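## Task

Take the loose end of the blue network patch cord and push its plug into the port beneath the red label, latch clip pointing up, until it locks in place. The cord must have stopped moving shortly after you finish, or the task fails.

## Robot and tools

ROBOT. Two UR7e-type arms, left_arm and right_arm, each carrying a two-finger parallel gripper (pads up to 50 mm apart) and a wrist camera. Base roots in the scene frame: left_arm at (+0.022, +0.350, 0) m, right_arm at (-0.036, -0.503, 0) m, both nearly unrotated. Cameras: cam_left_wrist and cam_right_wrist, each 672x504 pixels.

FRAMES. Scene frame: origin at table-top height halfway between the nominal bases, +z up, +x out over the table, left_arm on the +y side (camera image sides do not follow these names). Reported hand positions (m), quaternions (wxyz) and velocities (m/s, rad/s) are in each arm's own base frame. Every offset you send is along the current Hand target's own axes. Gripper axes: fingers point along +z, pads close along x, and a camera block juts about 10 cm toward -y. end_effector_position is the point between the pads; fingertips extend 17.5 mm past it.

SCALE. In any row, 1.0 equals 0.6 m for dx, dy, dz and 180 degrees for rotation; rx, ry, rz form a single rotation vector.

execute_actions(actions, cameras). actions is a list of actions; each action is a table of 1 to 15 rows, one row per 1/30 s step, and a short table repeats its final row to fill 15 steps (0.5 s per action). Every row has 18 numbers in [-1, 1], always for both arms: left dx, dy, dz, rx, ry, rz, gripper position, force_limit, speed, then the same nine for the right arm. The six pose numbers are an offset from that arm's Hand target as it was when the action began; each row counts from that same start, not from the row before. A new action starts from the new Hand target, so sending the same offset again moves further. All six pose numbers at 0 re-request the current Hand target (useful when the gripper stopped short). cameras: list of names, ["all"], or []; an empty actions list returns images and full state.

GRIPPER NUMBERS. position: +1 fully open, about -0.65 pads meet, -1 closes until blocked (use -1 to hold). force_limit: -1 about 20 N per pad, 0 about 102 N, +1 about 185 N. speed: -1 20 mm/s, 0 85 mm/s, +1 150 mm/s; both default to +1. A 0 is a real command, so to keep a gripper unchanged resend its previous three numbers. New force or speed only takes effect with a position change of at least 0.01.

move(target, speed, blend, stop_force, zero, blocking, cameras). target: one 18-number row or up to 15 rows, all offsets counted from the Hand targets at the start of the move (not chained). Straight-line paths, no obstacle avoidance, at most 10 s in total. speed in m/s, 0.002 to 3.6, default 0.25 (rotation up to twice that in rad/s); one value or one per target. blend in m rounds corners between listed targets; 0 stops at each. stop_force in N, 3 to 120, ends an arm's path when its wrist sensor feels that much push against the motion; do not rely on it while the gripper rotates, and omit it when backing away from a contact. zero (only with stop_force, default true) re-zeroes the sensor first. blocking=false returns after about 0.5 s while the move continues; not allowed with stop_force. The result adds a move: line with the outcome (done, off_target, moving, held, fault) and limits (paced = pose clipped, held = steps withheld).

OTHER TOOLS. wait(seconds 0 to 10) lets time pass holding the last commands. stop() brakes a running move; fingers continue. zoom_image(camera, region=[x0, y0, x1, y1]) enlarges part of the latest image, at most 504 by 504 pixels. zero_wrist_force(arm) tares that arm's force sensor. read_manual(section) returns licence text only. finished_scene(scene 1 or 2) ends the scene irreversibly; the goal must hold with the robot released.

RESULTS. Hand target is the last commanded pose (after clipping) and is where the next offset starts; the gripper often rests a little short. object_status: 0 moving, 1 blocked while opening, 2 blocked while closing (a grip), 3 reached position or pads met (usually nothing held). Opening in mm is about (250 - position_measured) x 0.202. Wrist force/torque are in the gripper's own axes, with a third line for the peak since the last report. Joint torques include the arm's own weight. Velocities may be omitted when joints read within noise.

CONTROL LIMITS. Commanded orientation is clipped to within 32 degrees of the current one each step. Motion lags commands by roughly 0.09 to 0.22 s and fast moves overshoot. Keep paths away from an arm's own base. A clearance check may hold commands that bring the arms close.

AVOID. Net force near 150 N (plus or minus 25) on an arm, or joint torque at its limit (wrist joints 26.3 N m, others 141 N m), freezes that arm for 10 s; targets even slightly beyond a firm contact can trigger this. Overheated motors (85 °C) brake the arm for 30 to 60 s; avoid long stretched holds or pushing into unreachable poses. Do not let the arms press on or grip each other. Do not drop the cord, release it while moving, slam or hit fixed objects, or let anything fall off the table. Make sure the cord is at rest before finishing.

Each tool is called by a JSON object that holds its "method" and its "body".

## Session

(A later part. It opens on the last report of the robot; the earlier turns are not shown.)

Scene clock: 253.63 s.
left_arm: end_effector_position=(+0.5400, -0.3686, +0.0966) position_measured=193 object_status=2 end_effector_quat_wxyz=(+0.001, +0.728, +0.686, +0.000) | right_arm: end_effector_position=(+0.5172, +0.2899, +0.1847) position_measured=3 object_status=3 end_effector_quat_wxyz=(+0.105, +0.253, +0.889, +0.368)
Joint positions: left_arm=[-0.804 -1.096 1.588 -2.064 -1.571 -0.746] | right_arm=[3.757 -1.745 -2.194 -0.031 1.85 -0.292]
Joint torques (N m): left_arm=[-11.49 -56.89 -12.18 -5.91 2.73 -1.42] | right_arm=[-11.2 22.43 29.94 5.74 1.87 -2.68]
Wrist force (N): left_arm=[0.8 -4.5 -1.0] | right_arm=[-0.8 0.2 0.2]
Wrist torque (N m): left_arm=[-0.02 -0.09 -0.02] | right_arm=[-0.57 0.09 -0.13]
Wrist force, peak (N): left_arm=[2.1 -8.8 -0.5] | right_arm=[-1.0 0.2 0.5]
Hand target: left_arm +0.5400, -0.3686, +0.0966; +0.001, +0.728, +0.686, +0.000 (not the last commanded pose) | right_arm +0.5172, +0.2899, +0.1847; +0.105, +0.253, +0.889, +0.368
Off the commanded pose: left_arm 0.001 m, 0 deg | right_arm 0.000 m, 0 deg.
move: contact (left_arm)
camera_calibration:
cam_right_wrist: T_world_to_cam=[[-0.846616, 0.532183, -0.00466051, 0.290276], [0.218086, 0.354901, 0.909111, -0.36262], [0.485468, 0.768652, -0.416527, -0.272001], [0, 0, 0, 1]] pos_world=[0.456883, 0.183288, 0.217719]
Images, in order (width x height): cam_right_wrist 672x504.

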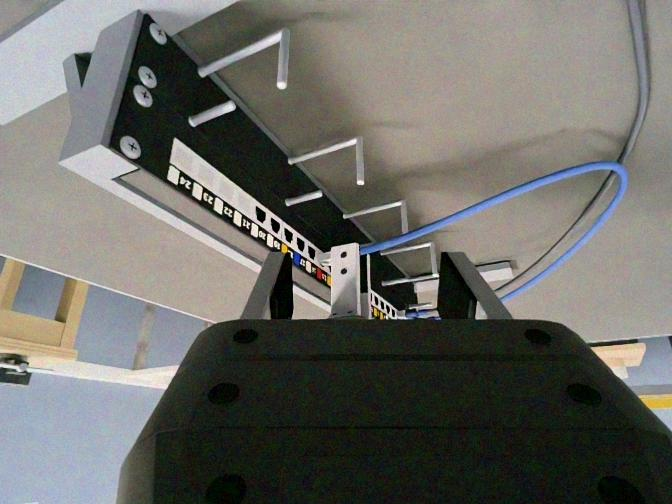

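{"method": "move", "body": {"target": [0,0.012,0,0,0,0,-1,-0.5,-1,0,0,0,0,0,0,1,1,1], "speed": 0.008, "stop_force": 10, "cameras": ["cam_right_wrist"]}}

{"method": "zoom_image", "body": {"camera": "cam_right_wrist", "region": [300, 235, 356, 280]}}

Scene clock: 260.13 s.
left_arm: end_effector_position=(+0.5403, -0.3686, +0.0966) position_measured=193 object_status=2 end_effector_quat_wxyz=(+0.001, +0.728, +0.686, +0.000) | right_arm: end_effector_position=(+0.5172, +0.2899, +0.1847) position_measured=3 object_status=3 end_effector_quat_wxyz=(+0.105, +0.253, +0.889, +0.368)
Joint positions: left_arm=[-0.804 -1.096 1.587 -2.063 -1.571 -0.745] | right_arm=[3.757 -1.745 -2.194 -0.031 1.85 -0.292]
Joint torques (N m): left_arm=[-9.72 -55.64 -14.64 -7.57 2.44 -1.35] | right_arm=[-10.97 22.46 28.69 5.74 1.67 -2.54]
Wrist force (N): left_arm=[3.6 -14.7 -1.8] | right_arm=[-0.8 0.4 0.3]
Wrist torque (N m): left_arm=[-0.27 -0.04 -0.06] | right_arm=[-0.54 0.08 -0.13]
Wrist force, peak (N): left_arm=[4.5 -21.4 -1.4] | right_arm=[-1.0 0.3 0.3]
Hand target: left_arm +0.5403, -0.3686, +0.0966; +0.001, +0.728, +0.686, +0.000 (not the last commanded pose) | right_arm +0.5172, +0.2899, +0.1847; +0.105, +0.253, +0.889, +0.368
Off the commanded pose: left_arm 0.007 m, 0 deg | right_arm 0.000 m, 0 deg.
move: contact (left_arm)
camera_calibration:
cam_right_wrist: T_world_to_cam=[[-0.846616, 0.532183, -0.00466051, 0.290276], [0.218086, 0.354901, 0.909111, -0.36262], [0.485468, 0.768652, -0.416527, -0.272001], [0, 0, 0, 1]] pos_world=[0.456883, 0.183288, 0.217719]
Images, in order (width x height): cam_right_wrist 672x504.

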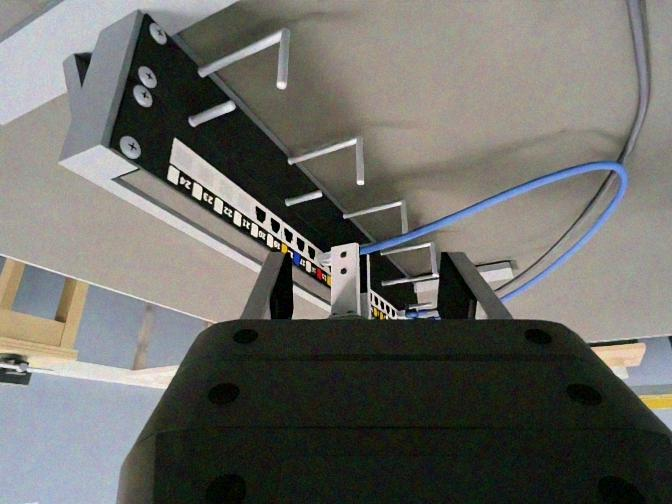

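Scaled by 9.000 from the camera's 672x504 image, which has a finer 960x720 frame.

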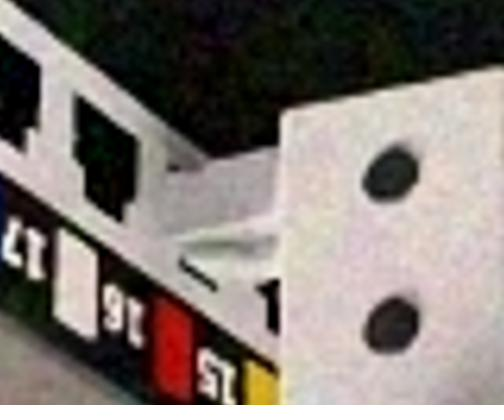

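{"method": "zoom_image", "body": {"camera": "cam_right_wrist", "region": [312, 246, 336, 270]}}

Scaled by 21.000 from the camera's 672x504 image, which has a finer 960x720 frame.

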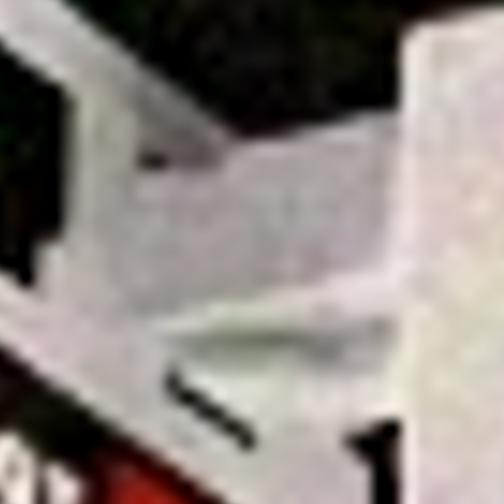

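{"method": "move", "body": {"target": [[0,-0.002,0,0,0,0,-1,-0.5,-1,0,0,0,0,0,0,1,1,1],[0.0012,-0.002,0.0005,0,0,0,-1,-0.5,-1,0,0,0,0,0,0,1,1,1]], "speed": 0.02}}

{"method": "move", "body": {"target": [0,0.015,0,0,0,0,-1,-0.5,-1,0,0,0,0,0,0,1,1,1], "speed": 0.008, "stop_force": 10, "cameras": ["cam_right_wrist"]}}

{"method": "zoom_image", "body": {"camera": "cam_right_wrist", "region": [300, 235, 356, 280]}}

Scene clock: 272.70 s.
left_arm: end_effector_position=(+0.5391, -0.3680, +0.0963) position_measured=193 object_status=2 end_effector_quat_wxyz=(+0.001, +0.728, +0.686, +0.000) | right_arm: end_effector_position=(+0.5172, +0.2899, +0.1847) position_measured=3 object_status=3 end_effector_quat_wxyz=(+0.105, +0.253, +0.889, +0.368)
Joint positions: left_arm=[-0.805 -1.098 1.592 -2.066 -1.571 -0.746] | right_arm=[3.757 -1.745 -2.194 -0.031 1.85 -0.292]
Joint torques (N m): left_arm=[10.38 -55.77 -10.86 -5.09 2.14 1.22] | right_arm=[-11.99 22.48 28.29 5.64 1.82 -2.54]
Wrist force (N): left_arm=[0.6 0.9 0.1] | right_arm=[-0.8 0.4 0.5]
Wrist torque (N m): left_arm=[0.16 -0.11 0.03] | right_arm=[-0.54 0.08 -0.13]
Wrist force, peak (N): left_arm=[3.5 -15.2 -1.2] | right_arm=[-0.9 0.4 0.5]
Hand target: left_arm +0.5392, -0.3678, +0.0963; +0.001, +0.728, +0.686, +0.000 | right_arm +0.5172, +0.2899, +0.1847; +0.105, +0.253, +0.889, +0.368
Off the commanded pose: left_arm 0.000 m, 0 deg | right_arm 0.000 m, 0 deg.
move: done

Scene clock: 274.03 s.
left_arm: end_effector_position=(+0.5403, -0.3679, +0.0963) position_measured=193 object_status=2 end_effector_quat_wxyz=(+0.001, +0.728, +0.686, +0.000) | right_arm: end_effector_position=(+0.5172, +0.2899, +0.1847) position_measured=3 object_status=3 end_effector_quat_wxyz=(+0.105, +0.253, +0.889, +0.368)
Joint positions: left_arm=[-0.803 -1.096 1.588 -2.065 -1.571 -0.744] | right_arm=[3.757 -1.745 -2.194 -0.031 1.85 -0.292]
Joint torques (N m): left_arm=[-8.57 -58.12 -13.97 -6.13 1.73 -1.36] | right_arm=[-11.4 22.55 27.15 5.6 1.99 -2.62]
Wrist force (N): left_arm=[1.0 -8.6 0.3] | right_arm=[-0.9 0.4 0.3]
Wrist torque (N m): left_arm=[-0.13 -0.13 -0.01] | right_arm=[-0.54 0.09 -0.12]
Wrist force, peak (N): left_arm=[1.2 -15.3 0.5] | right_arm=[-0.9 0.4 0.4]
Hand target: left_arm +0.5403, -0.3679, +0.0963; +0.001, +0.728, +0.686, +0.000 (not the last commanded pose) | right_arm +0.5172, +0.2899, +0.1847; +0.105, +0.253, +0.889, +0.368
Off the commanded pose: left_arm 0.008 m, 0 deg | right_arm 0.000 m, 0 deg.
move: contact (left_arm)
camera_calibration:
cam_right_wrist: T_world_to_cam=[[-0.846616, 0.532183, -0.00466051, 0.290276], [0.218086, 0.354901, 0.909111, -0.36262], [0.485468, 0.768652, -0.416527, -0.272001], [0, 0, 0, 1]] pos_world=[0.456883, 0.183288, 0.217719]
Images, in order (width x height): cam_right_wrist 672x504.

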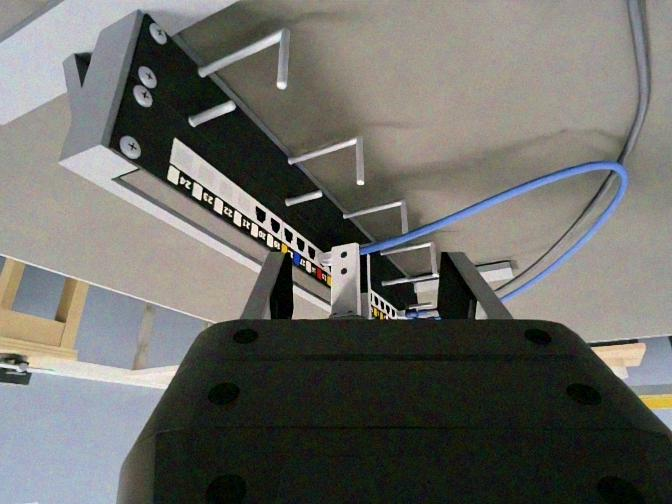

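Scaled by 9.000 from the camera's 672x504 image, which has a finer 960x720 frame.

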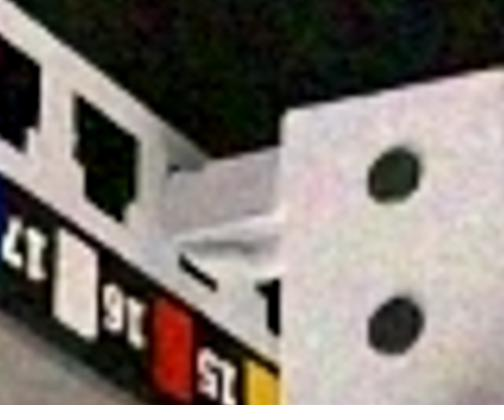

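{"method": "move", "body": {"target": [[0,-0.002,0,0,0,0,-1,-0.5,-1,0,0,0,0,0,0,1,1,1],[0,-0.002,0.001,0,0,0,-1,-0.5,-1,0,0,0,0,0,0,1,1,1]], "speed": 0.02}}

{"method": "move", "body": {"target": [0,0.015,0,0,0,0,-1,-0.5,-1,0,0,0,0,0,0,1,1,1], "speed": 0.008, "stop_force": 10, "cameras": ["cam_right_wrist"]}}

{"method": "zoom_image", "body": {"camera": "cam_right_wrist", "region": [300, 235, 356, 280]}}

Scene clock: 290.93 s.
left_arm: end_effector_position=(+0.5392, -0.3678, +0.0959) position_measured=193 object_status=2 end_effector_quat_wxyz=(+0.001, +0.728, +0.686, +0.000) | right_arm: end_effector_position=(+0.5172, +0.2899, +0.1847) position_measured=3 object_status=3 end_effector_quat_wxyz=(+0.105, +0.253, +0.889, +0.368)
Joint positions: left_arm=[-0.804 -1.098 1.592 -2.067 -1.571 -0.746] | right_arm=[3.757 -1.745 -2.194 -0.031 1.85 -0.292]
Joint torques (N m): left_arm=[-10.59 -39.13 -11.03 -5.78 1.48 -1.4] | right_arm=[-12.03 22.7 26.65 5.59 1.88 -2.58]
Wrist force (N): left_arm=[0.4 1.2 0.4] | right_arm=[-0.7 0.2 0.2]
Wrist torque (N m): left_arm=[0.22 -0.09 0.07] | right_arm=[-0.57 0.07 -0.12]
Wrist force, peak (N): left_arm=[1.0 -8.6 0.6] | right_arm=[-1.0 0.4 0.6]
Hand target: left_arm +0.5391, -0.3678, +0.0957; +0.001, +0.728, +0.686, +0.000 | right_arm +0.5172, +0.2899, +0.1847; +0.105, +0.253, +0.889, +0.368
Off the commanded pose: left_arm 0.000 m, 0 deg | right_arm 0.000 m, 0 deg.
move: done

Scene clock: 292.27 s.
left_arm: end_effector_position=(+0.5405, -0.3680, +0.0956) position_measured=193 object_status=2 end_effector_quat_wxyz=(+0.001, +0.728, +0.686, +0.000) | right_arm: end_effector_position=(+0.5172, +0.2899, +0.1847) position_measured=3 object_status=3 end_effector_quat_wxyz=(+0.105, +0.253, +0.889, +0.368)
Joint positions: left_arm=[-0.803 -1.095 1.589 -2.066 -1.571 -0.744] | right_arm=[3.757 -1.745 -2.194 -0.031 1.85 -0.292]
Joint torques (N m): left_arm=[-10.88 -55.99 -13.79 -6.03 2.03 -1.31] | right_arm=[-11.46 22.77 25.52 5.5 1.83 -2.54]
Wrist force (N): left_arm=[2.0 -5.6 -0.5] | right_arm=[-0.8 0.3 0.3]
Wrist torque (N m): left_arm=[0.04 -0.03 -0.05] | right_arm=[-0.56 0.09 -0.12]
Wrist force, peak (N): left_arm=[2.4 -13.8 0.2] | right_arm=[-0.9 0.5 0.3]
Hand target: left_arm +0.5405, -0.3679, +0.0956; +0.001, +0.728, +0.686, +0.000 (not the last commanded pose) | right_arm +0.5172, +0.2899, +0.1847; +0.105, +0.253, +0.889, +0.368
Off the commanded pose: left_arm 0.008 m, 0 deg | right_arm 0.000 m, 0 deg.
move: contact (left_arm)
camera_calibration:
cam_right_wrist: T_world_to_cam=[[-0.846616, 0.532183, -0.00466051, 0.290276], [0.218086, 0.354901, 0.909111, -0.36262], [0.485468, 0.768652, -0.416527, -0.272001], [0, 0, 0, 1]] pos_world=[0.456883, 0.183288, 0.217719]
Images, in order (width x height): cam_right_wrist 672x504.

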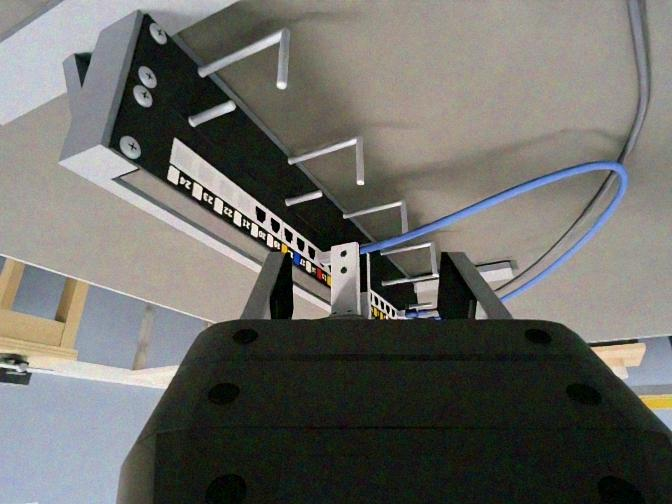

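Scaled by 9.000 from the camera's 672x504 image, which has a finer 960x720 frame.

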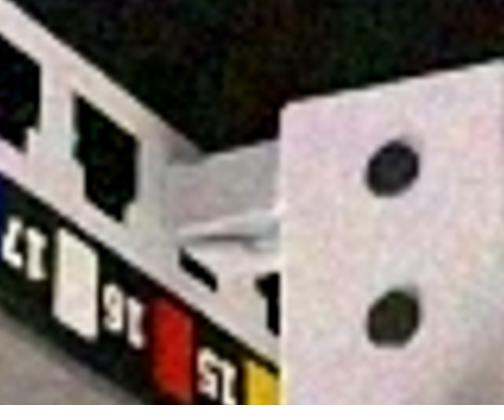

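{"method": "zoom_image", "body": {"camera": "cam_right_wrist", "region": [312, 246, 336, 270]}}

Scaled by 21.000 from the camera's 672x504 image, which has a finer 960x720 frame.

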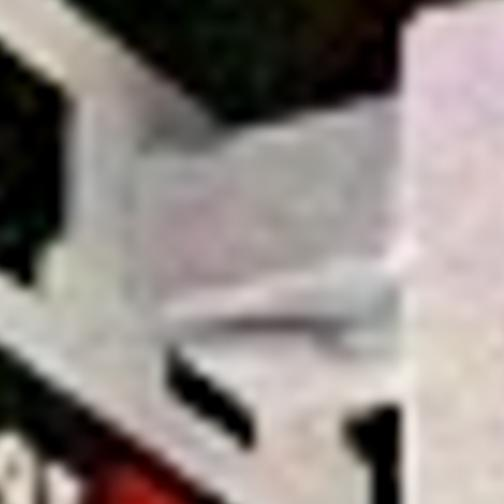

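{"method": "move", "body": {"target": [[0,-0.005,0,0,0,0,-1,-0.5,-1,0,0,0,0,0,0,1,1,1],[0.0004,-0.0035,-0.0033,0.0244,0,0,-1,-0.5,-1,0,0,0,0,0,0,1,1,1]], "speed": 0.03, "cameras": ["cam_right_wrist"]}}

{"method": "zoom_image", "body": {"camera": "cam_right_wrist", "region": [300, 235, 356, 280]}}

Scene clock: 306.67 s.
left_arm: end_effector_position=(+0.5384, -0.3676, +0.0976) position_measured=193 object_status=2 end_effector_quat_wxyz=(-0.027, +0.727, +0.685, -0.026) | right_arm: end_effector_position=(+0.5172, +0.2899, +0.1847) position_measured=3 object_status=3 end_effector_quat_wxyz=(+0.105, +0.253, +0.889, +0.368)
Joint positions: left_arm=[-0.784 -1.07 1.529 -1.974 -1.622 -0.724] | right_arm=[3.757 -1.745 -2.194 -0.031 1.85 -0.292]
Joint torques (N m): left_arm=[10.51 -38.84 -37.69 -0.48 -1.91 1.65] | right_arm=[-10.97 23.25 25.03 5.63 1.73 -2.47]
Wrist force (N): left_arm=[0.7 0.9 0.0] | right_arm=[-0.8 0.3 0.2]
Wrist torque (N m): left_arm=[0.16 -0.14 -0.03] | right_arm=[-0.55 0.08 -0.13]
Wrist force, peak (N): left_arm=[2.3 -6.3 -0.2] | right_arm=[-1.1 0.3 0.4]
Hand target: left_arm +0.5384, -0.3676, +0.0976; -0.027, +0.727, +0.685, -0.026 | right_arm +0.5172, +0.2899, +0.1847; +0.105, +0.253, +0.889, +0.368
Off the commanded pose: left_arm 0.000 m, 0 deg | right_arm 0.000 m, 0 deg.
move: done
camera_calibration:
cam_right_wrist: T_world_to_cam=[[-0.846616, 0.532183, -0.00466051, 0.290276], [0.218086, 0.354901, 0.909111, -0.36262], [0.485468, 0.768652, -0.416527, -0.272001], [0, 0, 0, 1]] pos_world=[0.456883, 0.183288, 0.217719]
Images, in order (width x height): cam_right_wrist 672x504.

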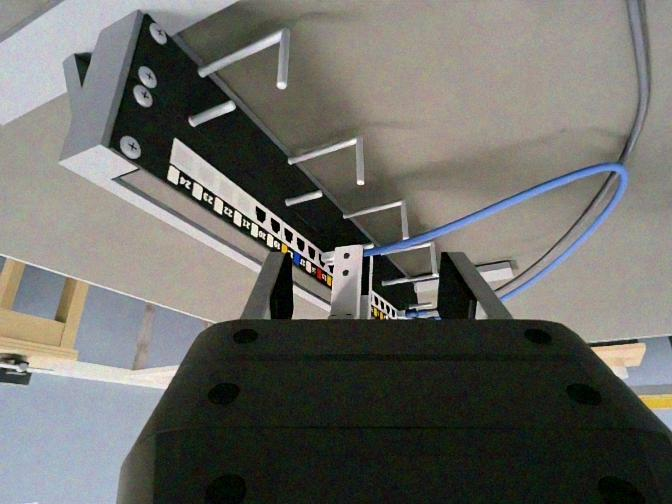

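Scaled by 9.000 from the camera's 672x504 image, which has a finer 960x720 frame.

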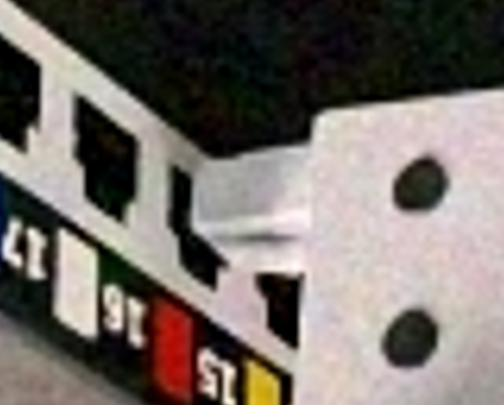

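{"method": "move", "body": {"target": [0,0.015,-0.0008,0,0,0,-1,-0.5,-1,0,0,0,0,0,0,1,1,1], "speed": 0.008, "stop_force": 10, "cameras": ["cam_right_wrist"]}}

{"method": "zoom_image", "body": {"camera": "cam_right_wrist", "region": [300, 235, 356, 280]}}

Scene clock: 312.47 s.
left_arm: end_effector_position=(+0.5465, -0.3680, +0.0974) position_measured=193 object_status=2 end_effector_quat_wxyz=(-0.027, +0.727, +0.685, -0.026) | right_arm: end_effector_position=(+0.5172, +0.2899, +0.1847) position_measured=3 object_status=3 end_effector_quat_wxyz=(+0.105, +0.253, +0.889, +0.368)
Joint positions: left_arm=[-0.776 -1.055 1.505 -1.965 -1.621 -0.716] | right_arm=[3.757 -1.745 -2.194 -0.031 1.85 -0.292]
Joint torques (N m): left_arm=[-13.03 -62.83 -13.02 -5.49 1.23 -1.34] | right_arm=[-11.1 23.05 22.25 5.63 1.79 -2.52]
Wrist force (N): left_arm=[3.3 0.5 3.5] | right_arm=[-0.6 0.2 0.4]
Wrist torque (N m): left_arm=[0.20 -0.10 -0.11] | right_arm=[-0.58 0.05 -0.13]
Wrist force, peak (N): left_arm=[5.9 -9.2 3.9] | right_arm=[-1.0 0.4 0.4]
Hand target: left_arm +0.5465, -0.3680, +0.0974; -0.027, +0.727, +0.685, -0.026 (not the last commanded pose) | right_arm +0.5172, +0.2899, +0.1847; +0.105, +0.253, +0.889, +0.368
Off the commanded pose: left_arm 0.001 m, 0 deg | right_arm 0.000 m, 0 deg.
move: contact (left_arm)
camera_calibration:
cam_right_wrist: T_world_to_cam=[[-0.846616, 0.532183, -0.00466051, 0.290276], [0.218086, 0.354901, 0.909111, -0.36262], [0.485468, 0.768652, -0.416527, -0.272001], [0, 0, 0, 1]] pos_world=[0.456883, 0.183288, 0.217719]
Images, in order (width x height): cam_right_wrist 672x504.

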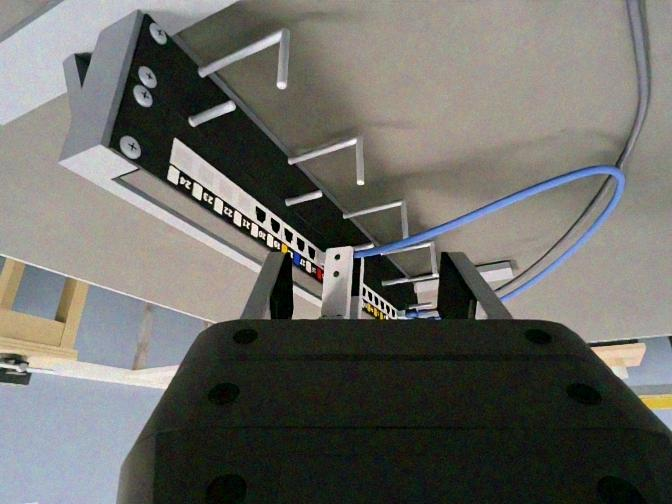

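Scaled by 9.000 from the camera's 672x504 image, which has a finer 960x720 frame.

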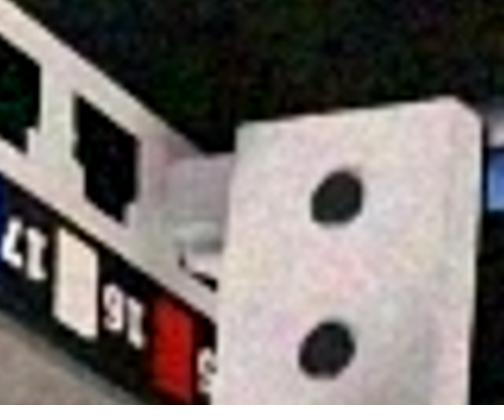

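{"method": "move", "body": {"target": [0.0003,0.015,-0.0011,0,0,0,-1,-0.5,-1,0,0,0,0,0,0,1,1,1], "speed": 0.01, "stop_force": 25, "cameras": ["cam_right_wrist"]}}

{"method": "zoom_image", "body": {"camera": "cam_right_wrist", "region": [300, 235, 356, 280]}}

Scene clock: 318.40 s.
left_arm: end_effector_position=(+0.5497, -0.3682, +0.0974) position_measured=193 object_status=2 end_effector_quat_wxyz=(-0.027, +0.727, +0.685, -0.026) | right_arm: end_effector_position=(+0.5172, +0.2899, +0.1847) position_measured=3 object_status=3 end_effector_quat_wxyz=(+0.105, +0.253, +0.889, +0.368)
Joint positions: left_arm=[-0.773 -1.048 1.495 -1.961 -1.621 -0.712] | right_arm=[3.757 -1.745 -2.194 -0.031 1.85 -0.292]
Joint torques (N m): left_arm=[-10.03 -64.6 -18.96 -7.34 0.75 -1.36] | right_arm=[-10.93 23.4 21.53 5.56 1.81 -2.46]
Wrist force (N): left_arm=[4.9 -14.4 8.3] | right_arm=[-0.8 0.4 0.7]
Wrist torque (N m): left_arm=[-0.13 -0.09 -0.13] | right_arm=[-0.55 0.08 -0.13]
Wrist force, peak (N): left_arm=[7.0 -25.3 7.0] | right_arm=[-1.0 0.5 0.5]
Hand target: left_arm +0.5497, -0.3682, +0.0974; -0.027, +0.727, +0.685, -0.026 (not the last commanded pose) | right_arm +0.5172, +0.2899, +0.1847; +0.105, +0.253, +0.889, +0.368
Off the commanded pose: left_arm 0.006 m, 0 deg | right_arm 0.000 m, 0 deg.
move: contact (left_arm)
camera_calibration:
cam_right_wrist: T_world_to_cam=[[-0.846616, 0.532183, -0.00466051, 0.290276], [0.218086, 0.354901, 0.909111, -0.36262], [0.485468, 0.768652, -0.416527, -0.272001], [0, 0, 0, 1]] pos_world=[0.456883, 0.183288, 0.217719]
Images, in order (width x height): cam_right_wrist 672x504.

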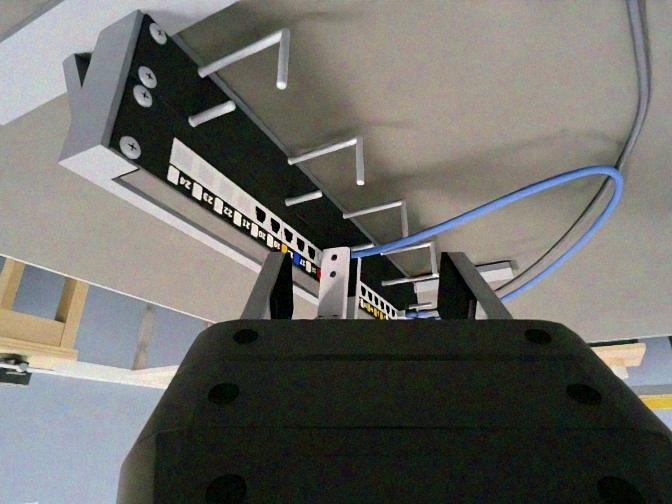

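Scaled by 9.000 from the camera's 672x504 image, which has a finer 960x720 frame.

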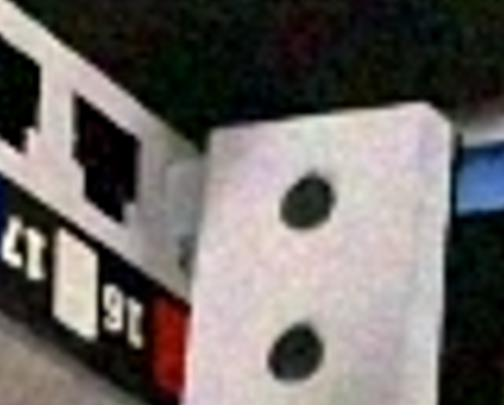

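{"method": "move", "body": {"target": [0.0008,0.013,-0.0009,0,0,0,-1,-0.5,-1,0,0,0,0,0,0,1,1,1], "speed": 0.01, "stop_force": 40, "cameras": ["cam_right_wrist","cam_left_wrist"]}}

{"method": "zoom_image", "body": {"camera": "cam_right_wrist", "region": [300, 235, 356, 280]}}

{"method": "zoom_image", "body": {"camera": "cam_left_wrist", "region": [300, 220, 430, 315]}}

Scene clock: 324.93 s.
left_arm: end_effector_position=(+0.5575, -0.3682, +0.0973) position_measured=193 object_status=2 end_effector_quat_wxyz=(-0.027, +0.727, +0.685, -0.026) | right_arm: end_effector_position=(+0.5172, +0.2899, +0.1847) position_measured=3 object_status=3 end_effector_quat_wxyz=(+0.105, +0.253, +0.889, +0.368)
Joint positions: left_arm=[-0.765 -1.034 1.472 -1.952 -1.621 -0.704] | right_arm=[3.757 -1.745 -2.194 -0.031 1.85 -0.292]
Joint torques (N m): left_arm=[18.34 -46.77 -47.18 -4.48 6.57 1.42] | right_arm=[-11.62 22.81 20.13 5.53 1.85 -2.57]
Motor temperatures (°C): left_arm=[36 46 49 49 47 38] | right_arm=[44 42 34 43 40 40]
Wrist force (N): left_arm=[-0.5 -23.2 7.5] | right_arm=[-0.8 0.3 0.3]
Wrist torque (N m): left_arm=[-0.06 -0.20 -0.06] | right_arm=[-0.57 0.07 -0.13]
Wrist force, peak (N): left_arm=[7.6 -27.0 6.9] | right_arm=[-1.0 0.4 0.5]
Hand target: left_arm +0.5575, -0.3682, +0.0973; -0.027, +0.727, +0.685, -0.026 | right_arm +0.5172, +0.2899, +0.1847; +0.105, +0.253, +0.889, +0.368
Off the commanded pose: left_arm 0.000 m, 0 deg | right_arm 0.000 m, 0 deg.
move: done
camera_calibration:
cam_left_wrist: T_world_to_cam=[[0.0598529, 0.998181, 0.0072218, 0.344294], [0.957366, -0.0594508, 0.282693, -0.572617], [0.282608, -0.0100061, -0.959183, 0.0661527], [0, 0, 0, 1]] pos_world=[0.508902, -0.377049, 0.222841]
cam_right_wrist: T_world_to_cam=[[-0.846616, 0.532183, -0.00466051, 0.290276], [0.218086, 0.354901, 0.909111, -0.36262], [0.485468, 0.768652, -0.416527, -0.272001], [0, 0, 0, 1]] pos_world=[0.456883, 0.183288, 0.217719]

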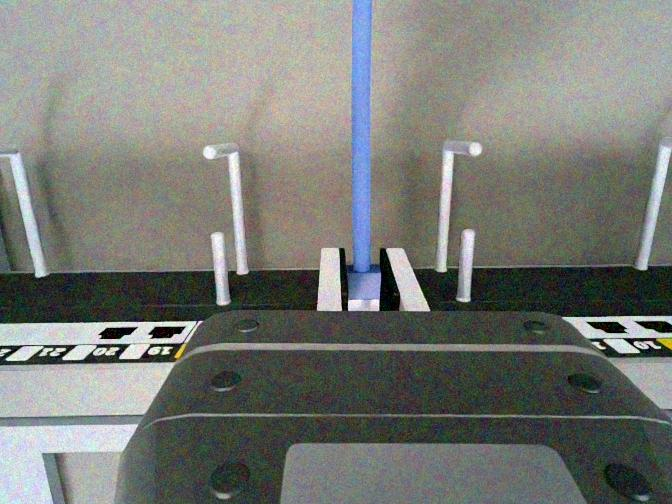

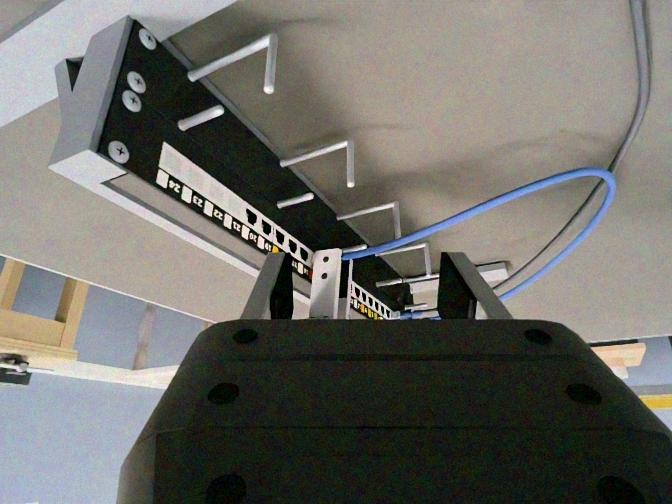

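Scaled by 9.000 from the camera's 672x504 image, which has a finer 960x720 frame.

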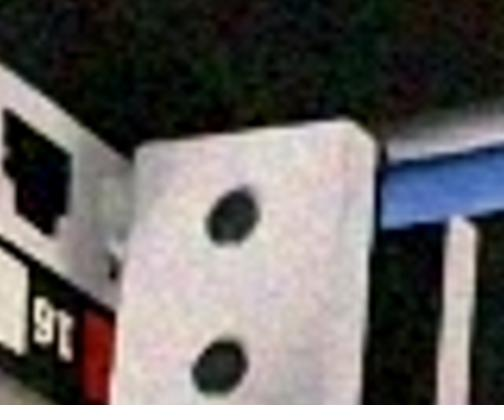

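Scaled by 3.877 from the camera's 672x504 image, which has a finer 960x720 frame.

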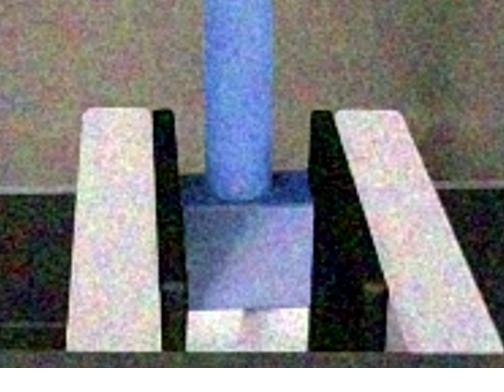

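{"method": "zoom_image", "body": {"camera": "cam_right_wrist", "region": [340, 260, 440, 322]}}

Scaled by 5.040 from the camera's 672x504 image, which has a finer 960x720 frame.

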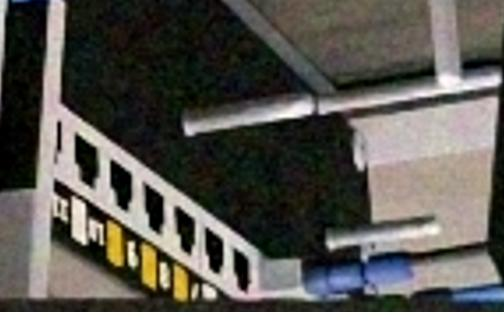

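{"method": "move", "body": {"target": [0,-0.013,0.0009,0,0,0,-1,-0.5,-1,0,0,0,0,0,0,1,1,1], "speed": 0.008, "stop_force": 30, "cameras": ["cam_right_wrist"]}}

{"method": "zoom_image", "body": {"camera": "cam_right_wrist", "region": [300, 235, 356, 280]}}

Scene clock: 341.50 s.
left_arm: end_effector_position=(+0.5566, -0.3680, +0.0973) position_measured=193 object_status=2 end_effector_quat_wxyz=(-0.027, +0.727, +0.685, -0.026) | right_arm: end_effector_position=(+0.5172, +0.2899, +0.1847) position_measured=3 object_status=3 end_effector_quat_wxyz=(+0.105, +0.253, +0.889, +0.368)
Joint positions: left_arm=[-0.766 -1.036 1.476 -1.953 -1.621 -0.705] | right_arm=[3.757 -1.745 -2.194 -0.031 1.85 -0.292]
Joint torques (N m): left_arm=[12.69 -47.51 -39.98 -0.64 -1.45 1.41] | right_arm=[-11.37 22.81 18.59 5.46 1.86 -2.44]
Wrist force (N): left_arm=[-3.9 3.8 8.9] | right_arm=[-0.7 0.3 0.4]
Wrist torque (N m): left_arm=[0.17 -0.23 0.10] | right_arm=[-0.57 0.07 -0.13]
Wrist force, peak (N): left_arm=[-0.5 -24.0 8.4] | right_arm=[-1.1 0.2 0.4]
Hand target: left_arm +0.5566, -0.3680, +0.0973; -0.027, +0.727, +0.685, -0.026 (not the last commanded pose) | right_arm +0.5172, +0.2899, +0.1847; +0.105, +0.253, +0.889, +0.368
Off the commanded pose: left_arm 0.007 m, 0 deg | right_arm 0.000 m, 0 deg.
move: contact (left_arm)
camera_calibration:
cam_right_wrist: T_world_to_cam=[[-0.846616, 0.532183, -0.00466051, 0.290276], [0.218086, 0.354901, 0.909111, -0.36262], [0.485468, 0.768652, -0.416527, -0.272001], [0, 0, 0, 1]] pos_world=[0.456883, 0.183288, 0.217719]
Images, in order (width x height): cam_right_wrist 672x504.

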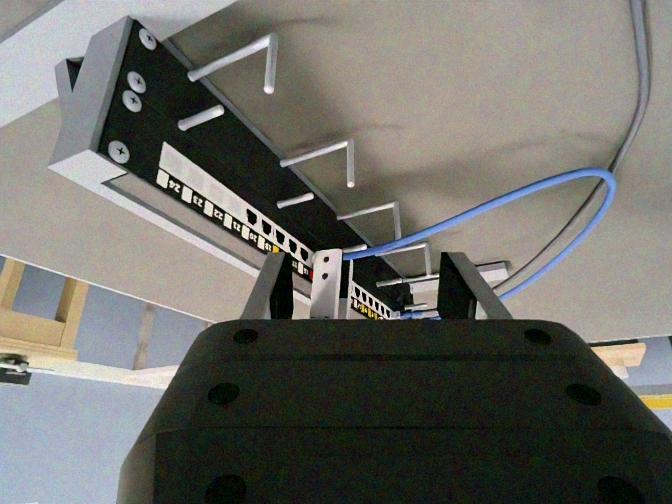

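Scaled by 9.000 from the camera's 672x504 image, which has a finer 960x720 frame.

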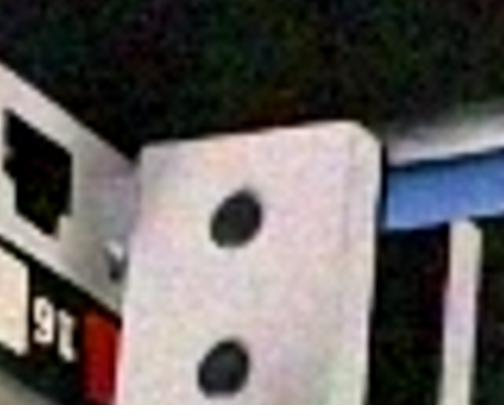

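{"method": "move", "body": {"target": [0,-0.01,0.0008,0,0,0,-1,-0.5,-1,0,0,0,0,0,0,1,1,1], "speed": 0.008, "stop_force": 10, "cameras": ["cam_right_wrist"]}}

{"method": "zoom_image", "body": {"camera": "cam_right_wrist", "region": [300, 235, 356, 280]}}

Scene clock: 346.00 s.
left_arm: end_effector_position=(+0.5563, -0.3680, +0.0974) position_measured=193 object_status=2 end_effector_quat_wxyz=(-0.027, +0.727, +0.686, -0.026) | right_arm: end_effector_position=(+0.5172, +0.2899, +0.1847) position_measured=3 object_status=3 end_effector_quat_wxyz=(+0.105, +0.253, +0.889, +0.368)
Joint positions: left_arm=[-0.766 -1.037 1.477 -1.954 -1.621 -0.706] | right_arm=[3.757 -1.745 -2.194 -0.031 1.85 -0.292]
Joint torques (N m): left_arm=[9.94 -46.54 -38.02 0.97 -1.71 1.32] | right_arm=[-12 23.53 17.56 5.4 1.74 -2.42]
Wrist force (N): left_arm=[-3.7 14.4 9.8] | right_arm=[-0.8 0.4 0.4]
Wrist torque (N m): left_arm=[0.47 -0.22 0.11] | right_arm=[-0.55 0.08 -0.13]
Wrist force, peak (N): left_arm=[-5.4 20.9 10.0] | right_arm=[-1.1 0.5 0.2]
Hand target: left_arm +0.5563, -0.3680, +0.0974; -0.027, +0.727, +0.686, -0.026 (not the last commanded pose) | right_arm +0.5172, +0.2899, +0.1847; +0.105, +0.253, +0.889, +0.368
Off the commanded pose: left_arm 0.006 m, 0 deg | right_arm 0.000 m, 0 deg.
move: contact (left_arm)
camera_calibration:
cam_right_wrist: T_world_to_cam=[[-0.846616, 0.532183, -0.00466051, 0.290276], [0.218086, 0.354901, 0.909111, -0.36262], [0.485468, 0.768652, -0.416527, -0.272001], [0, 0, 0, 1]] pos_world=[0.456883, 0.183288, 0.217719]
Images, in order (width x height): cam_right_wrist 672x504.

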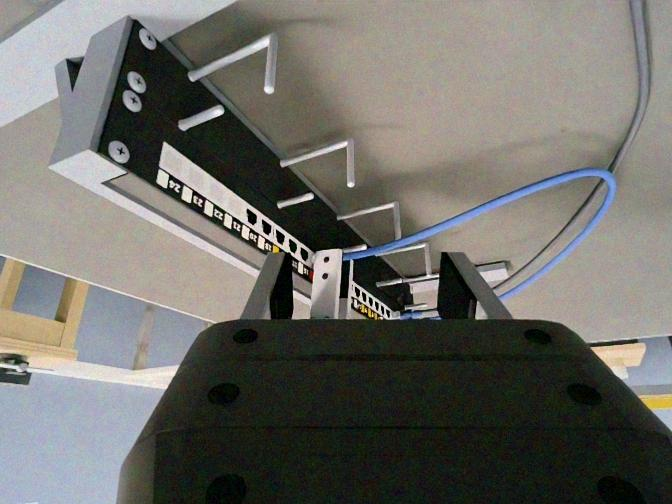

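Scaled by 9.000 from the camera's 672x504 image, which has a finer 960x720 frame.

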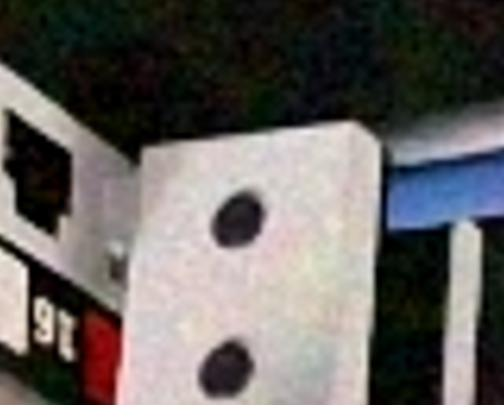

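{"method": "move", "body": {"target": [[0,0.001,0.0006,0,0,0,-1,-0.5,-1,0,0,0,0,0,0,1,1,1],[0,0.001,0.0006,0,0,0,-0.1,-0.5,-1,0,0,0,0,0,0,1,1,1]], "speed": 0.01, "cameras": ["cam_right_wrist","cam_left_wrist"]}}

{"method": "zoom_image", "body": {"camera": "cam_left_wrist", "region": [300, 220, 430, 315]}}

Scene clock: 350.73 s.
left_arm: end_effector_position=(+0.5569, -0.3680, +0.0970) position_measured=167 object_status=0 end_effector_quat_wxyz=(-0.027, +0.727, +0.686, -0.026) | right_arm: end_effector_position=(+0.5172, +0.2899, +0.1847) position_measured=3 object_status=3 end_effector_quat_wxyz=(+0.105, +0.253, +0.889, +0.368)
Joint positions: left_arm=[-0.765 -1.036 1.476 -1.954 -1.621 -0.705] | right_arm=[3.757 -1.745 -2.194 -0.031 1.85 -0.292]
Joint torques (N m): left_arm=[5.88 -43.76 -34.35 -4.55 1.25 1.36] | right_arm=[-11.35 23.37 15.66 5.46 1.82 -2.43]
Wrist force (N): left_arm=[1.0 0.4 -0.1] | right_arm=[-0.8 0.4 0.4]
Wrist torque (N m): left_arm=[0.07 -0.17 0.02] | right_arm=[-0.54 0.08 -0.13]
Wrist force, peak (N): left_arm=[-3.6 14.4 10.2] | right_arm=[-0.9 0.4 0.4]
Hand target: left_arm +0.5569, -0.3680, +0.0970; -0.027, +0.727, +0.686, -0.026 | right_arm +0.5172, +0.2899, +0.1847; +0.105, +0.253, +0.889, +0.368
Off the commanded pose: left_arm 0.000 m, 0 deg | right_arm 0.000 m, 0 deg.
move: done
camera_calibration:
cam_left_wrist: T_world_to_cam=[[0.059495, 0.998204, 0.00705146, 0.344365], [0.95721, -0.059053, 0.283306, -0.571756], [0.283213, -0.0101056, -0.959004, 0.0656823], [0, 0, 0, 1]] pos_world=[0.5082, -0.376847, 0.222543]
cam_right_wrist: T_world_to_cam=[[-0.846616, 0.532183, -0.00466051, 0.290276], [0.218086, 0.354901, 0.909111, -0.36262], [0.485468, 0.768652, -0.416527, -0.272001], [0, 0, 0, 1]] pos_world=[0.456883, 0.183288, 0.217719]

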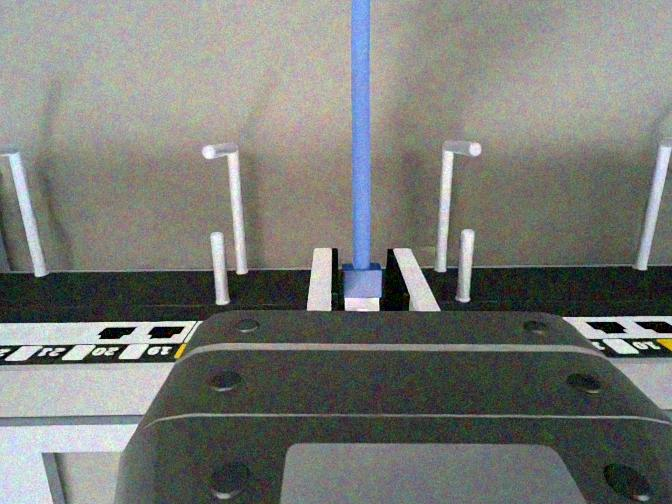

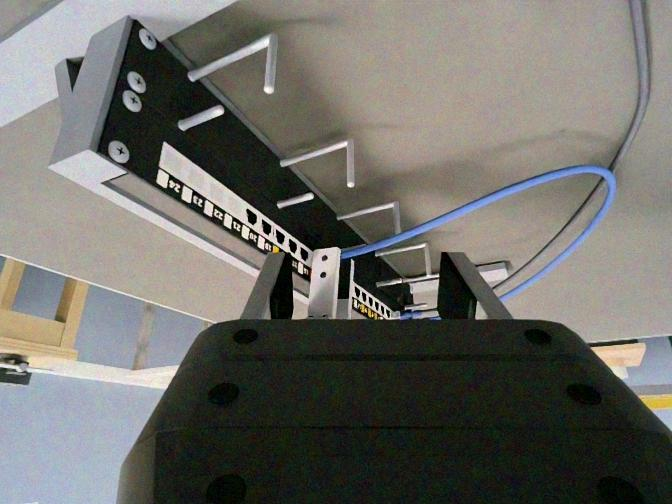

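Scaled by 3.877 from the camera's 672x504 image, which has a finer 960x720 frame.

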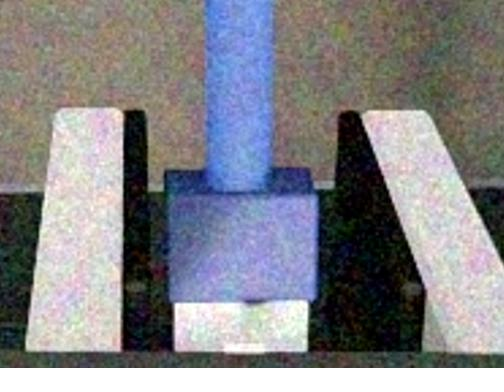

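{"method": "move", "body": {"target": [[0,0,-0.15,0,0,0,-0.1,-0.5,-1,0,0,0,0,0,0,1,1,1],[0,-0.2,-0.22,0.17,0,0,-0.1,-0.5,-1,0,0,0,0,0,0,1,1,1]], "speed": [0.06,0.2], "blend": [0.02,0], "cameras": ["cam_right_wrist","cam_left_wrist"]}}

{"method": "zoom_image", "body": {"camera": "cam_right_wrist", "region": [270, 225, 440, 320]}}

Scene clock: 358.77 s.
left_arm: end_effector_position=(+0.4474, -0.3614, +0.2376) position_measured=167 object_status=3 end_effector_quat_wxyz=(-0.218, +0.694, +0.654, -0.206) | right_arm: end_effector_position=(+0.5172, +0.2899, +0.1847) position_measured=3 object_status=3 end_effector_quat_wxyz=(+0.105, +0.253, +0.889, +0.368)
Joint positions: left_arm=[-0.747 -1.055 1.144 -1.166 -1.944 -0.593] | right_arm=[3.757 -1.745 -2.194 -0.031 1.85 -0.292]
Joint torques (N m): left_arm=[-7.6 -41.37 -38.79 0.82 -2.71 1.35] | right_arm=[-11.42 22.94 14.66 5.42 1.68 -2.35]
Wrist force (N): left_arm=[1.0 -1.0 0.6] | right_arm=[-0.7 0.1 0.4]
Wrist torque (N m): left_arm=[-0.23 -0.14 0.07] | right_arm=[-0.58 0.08 -0.13]
Wrist force, peak (N): left_arm=[1.2 0.0 1.6] | right_arm=[-1.0 0.5 0.3]
Hand target: left_arm +0.4473, -0.3614, +0.2376; -0.218, +0.694, +0.654, -0.206 | right_arm +0.5172, +0.2899, +0.1847; +0.105, +0.253, +0.889, +0.368
Off the commanded pose: left_arm 0.000 m, 0 deg | right_arm 0.000 m, 0 deg.
move: done
camera_calibration:
cam_left_wrist: T_world_to_cam=[[0.0635838, 0.997961, 0.00554297, 0.34173], [0.967849, -0.0603089, -0.244196, -0.38626], [-0.243364, 0.0208916, -0.96971, 0.480995], [0, 0, 0, 1]] pos_world=[0.46917, -0.374377, 0.370208]
cam_right_wrist: T_world_to_cam=[[-0.846616, 0.532183, -0.00466051, 0.290276], [0.218086, 0.354901, 0.909111, -0.36262], [0.485468, 0.768652, -0.416527, -0.272001], [0, 0, 0, 1]] pos_world=[0.456883, 0.183288, 0.217719]

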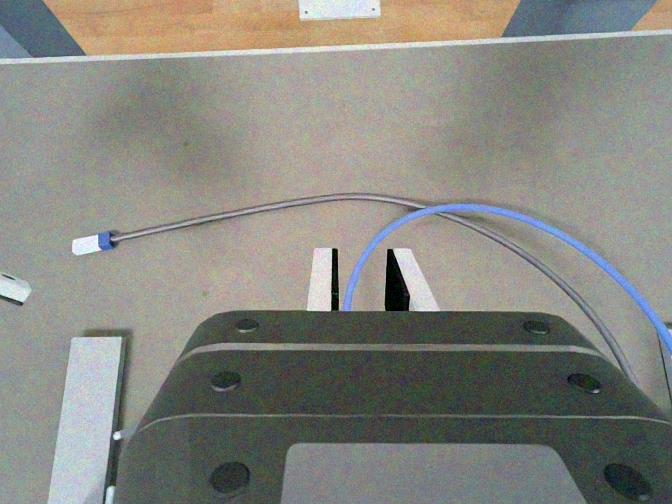

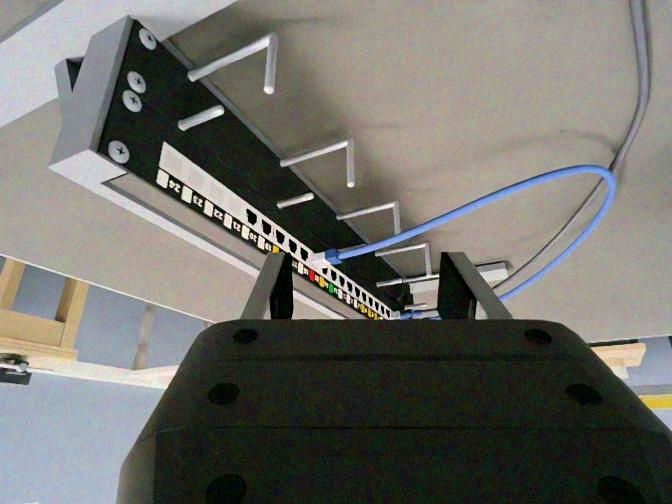

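Scaled by 2.965 from the camera's 672x504 image, which has a finer 960x720 frame.

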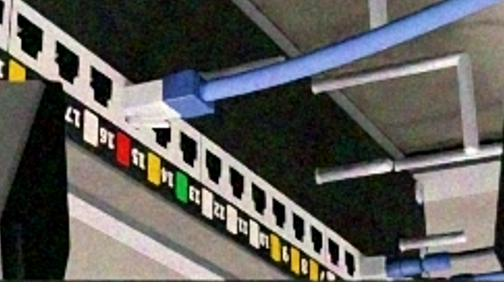

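{"method": "wait", "body": {"seconds": 1, "cameras": ["cam_right_wrist"]}}

{"method": "zoom_image", "body": {"camera": "cam_right_wrist", "region": [300, 235, 356, 280]}}

Scene clock: 362.63 s.
left_arm: end_effector_position=(+0.4473, -0.3614, +0.2376) position_measured=167 object_status=3 end_effector_quat_wxyz=(-0.218, +0.694, +0.654, -0.206) | right_arm: end_effector_position=(+0.5172, +0.2899, +0.1847) position_measured=3 object_status=3 end_effector_quat_wxyz=(+0.105, +0.253, +0.889, +0.368)
Joint positions: left_arm=[-0.747 -1.055 1.144 -1.166 -1.944 -0.593] | right_arm=[3.757 -1.745 -2.194 -0.031 1.85 -0.292]
Joint torques (N m): left_arm=[-10.99 -40.87 -39.12 0.82 -2.61 1.53] | right_arm=[-11.69 23.95 13.03 5.47 1.78 -2.51]
Wrist force (N): left_arm=[0.8 -1.0 0.6] | right_arm=[-0.7 0.5 0.4]
Wrist torque (N m): left_arm=[-0.23 -0.10 0.07] | right_arm=[-0.52 0.07 -0.13]
Wrist force, peak (N): left_arm=[1.0 -1.2 0.6] | right_arm=[-0.9 0.3 0.6]
Hand target: left_arm +0.4473, -0.3614, +0.2376; -0.218, +0.694, +0.654, -0.206 | right_arm +0.5172, +0.2899, +0.1847; +0.105, +0.253, +0.889, +0.368
Tool commands: left_gripper/position=-0.1 left_gripper/force_limit=-0.5 left_gripper/speed=-1.0 right_gripper/position=+1.0 right_gripper/force_limit=+1.0 right_gripper/speed=+1.0
Off the commanded pose: left_arm 0.000 m, 0 deg | right_arm 0.000 m, 0 deg.
wait: 1.00 s; at rest from the start
camera_calibration:
cam_right_wrist: T_world_to_cam=[[-0.846616, 0.532183, -0.00466051, 0.290276], [0.218086, 0.354901, 0.909111, -0.36262], [0.485468, 0.768652, -0.416527, -0.272001], [0, 0, 0, 1]] pos_world=[0.456883, 0.183288, 0.217719]
Images, in order (width x height): cam_right_wrist 672x504.

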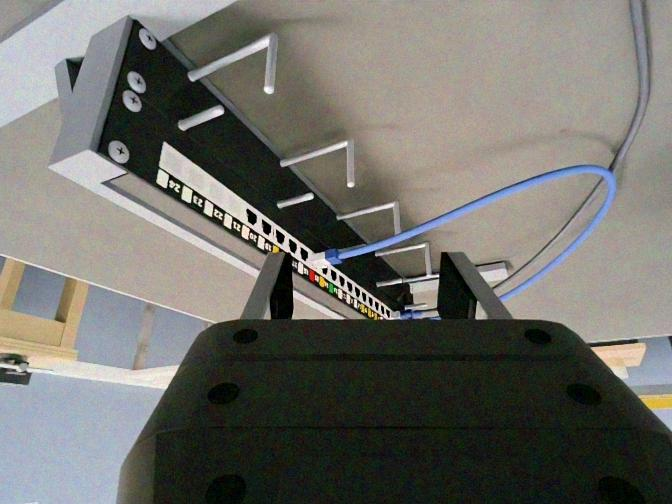

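Scaled by 9.000 from the camera's 672x504 image, which has a finer 960x720 frame.

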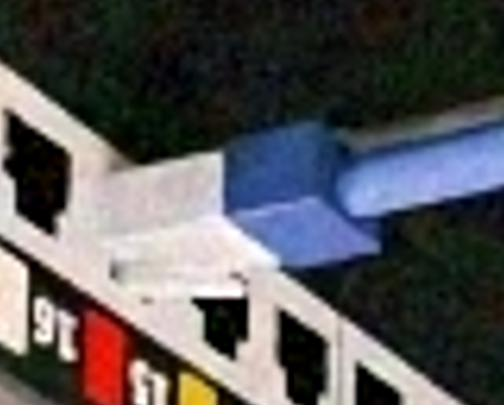

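{"method": "finished_scene", "body": {"scene": 1}}

The scene is finished: the task was done.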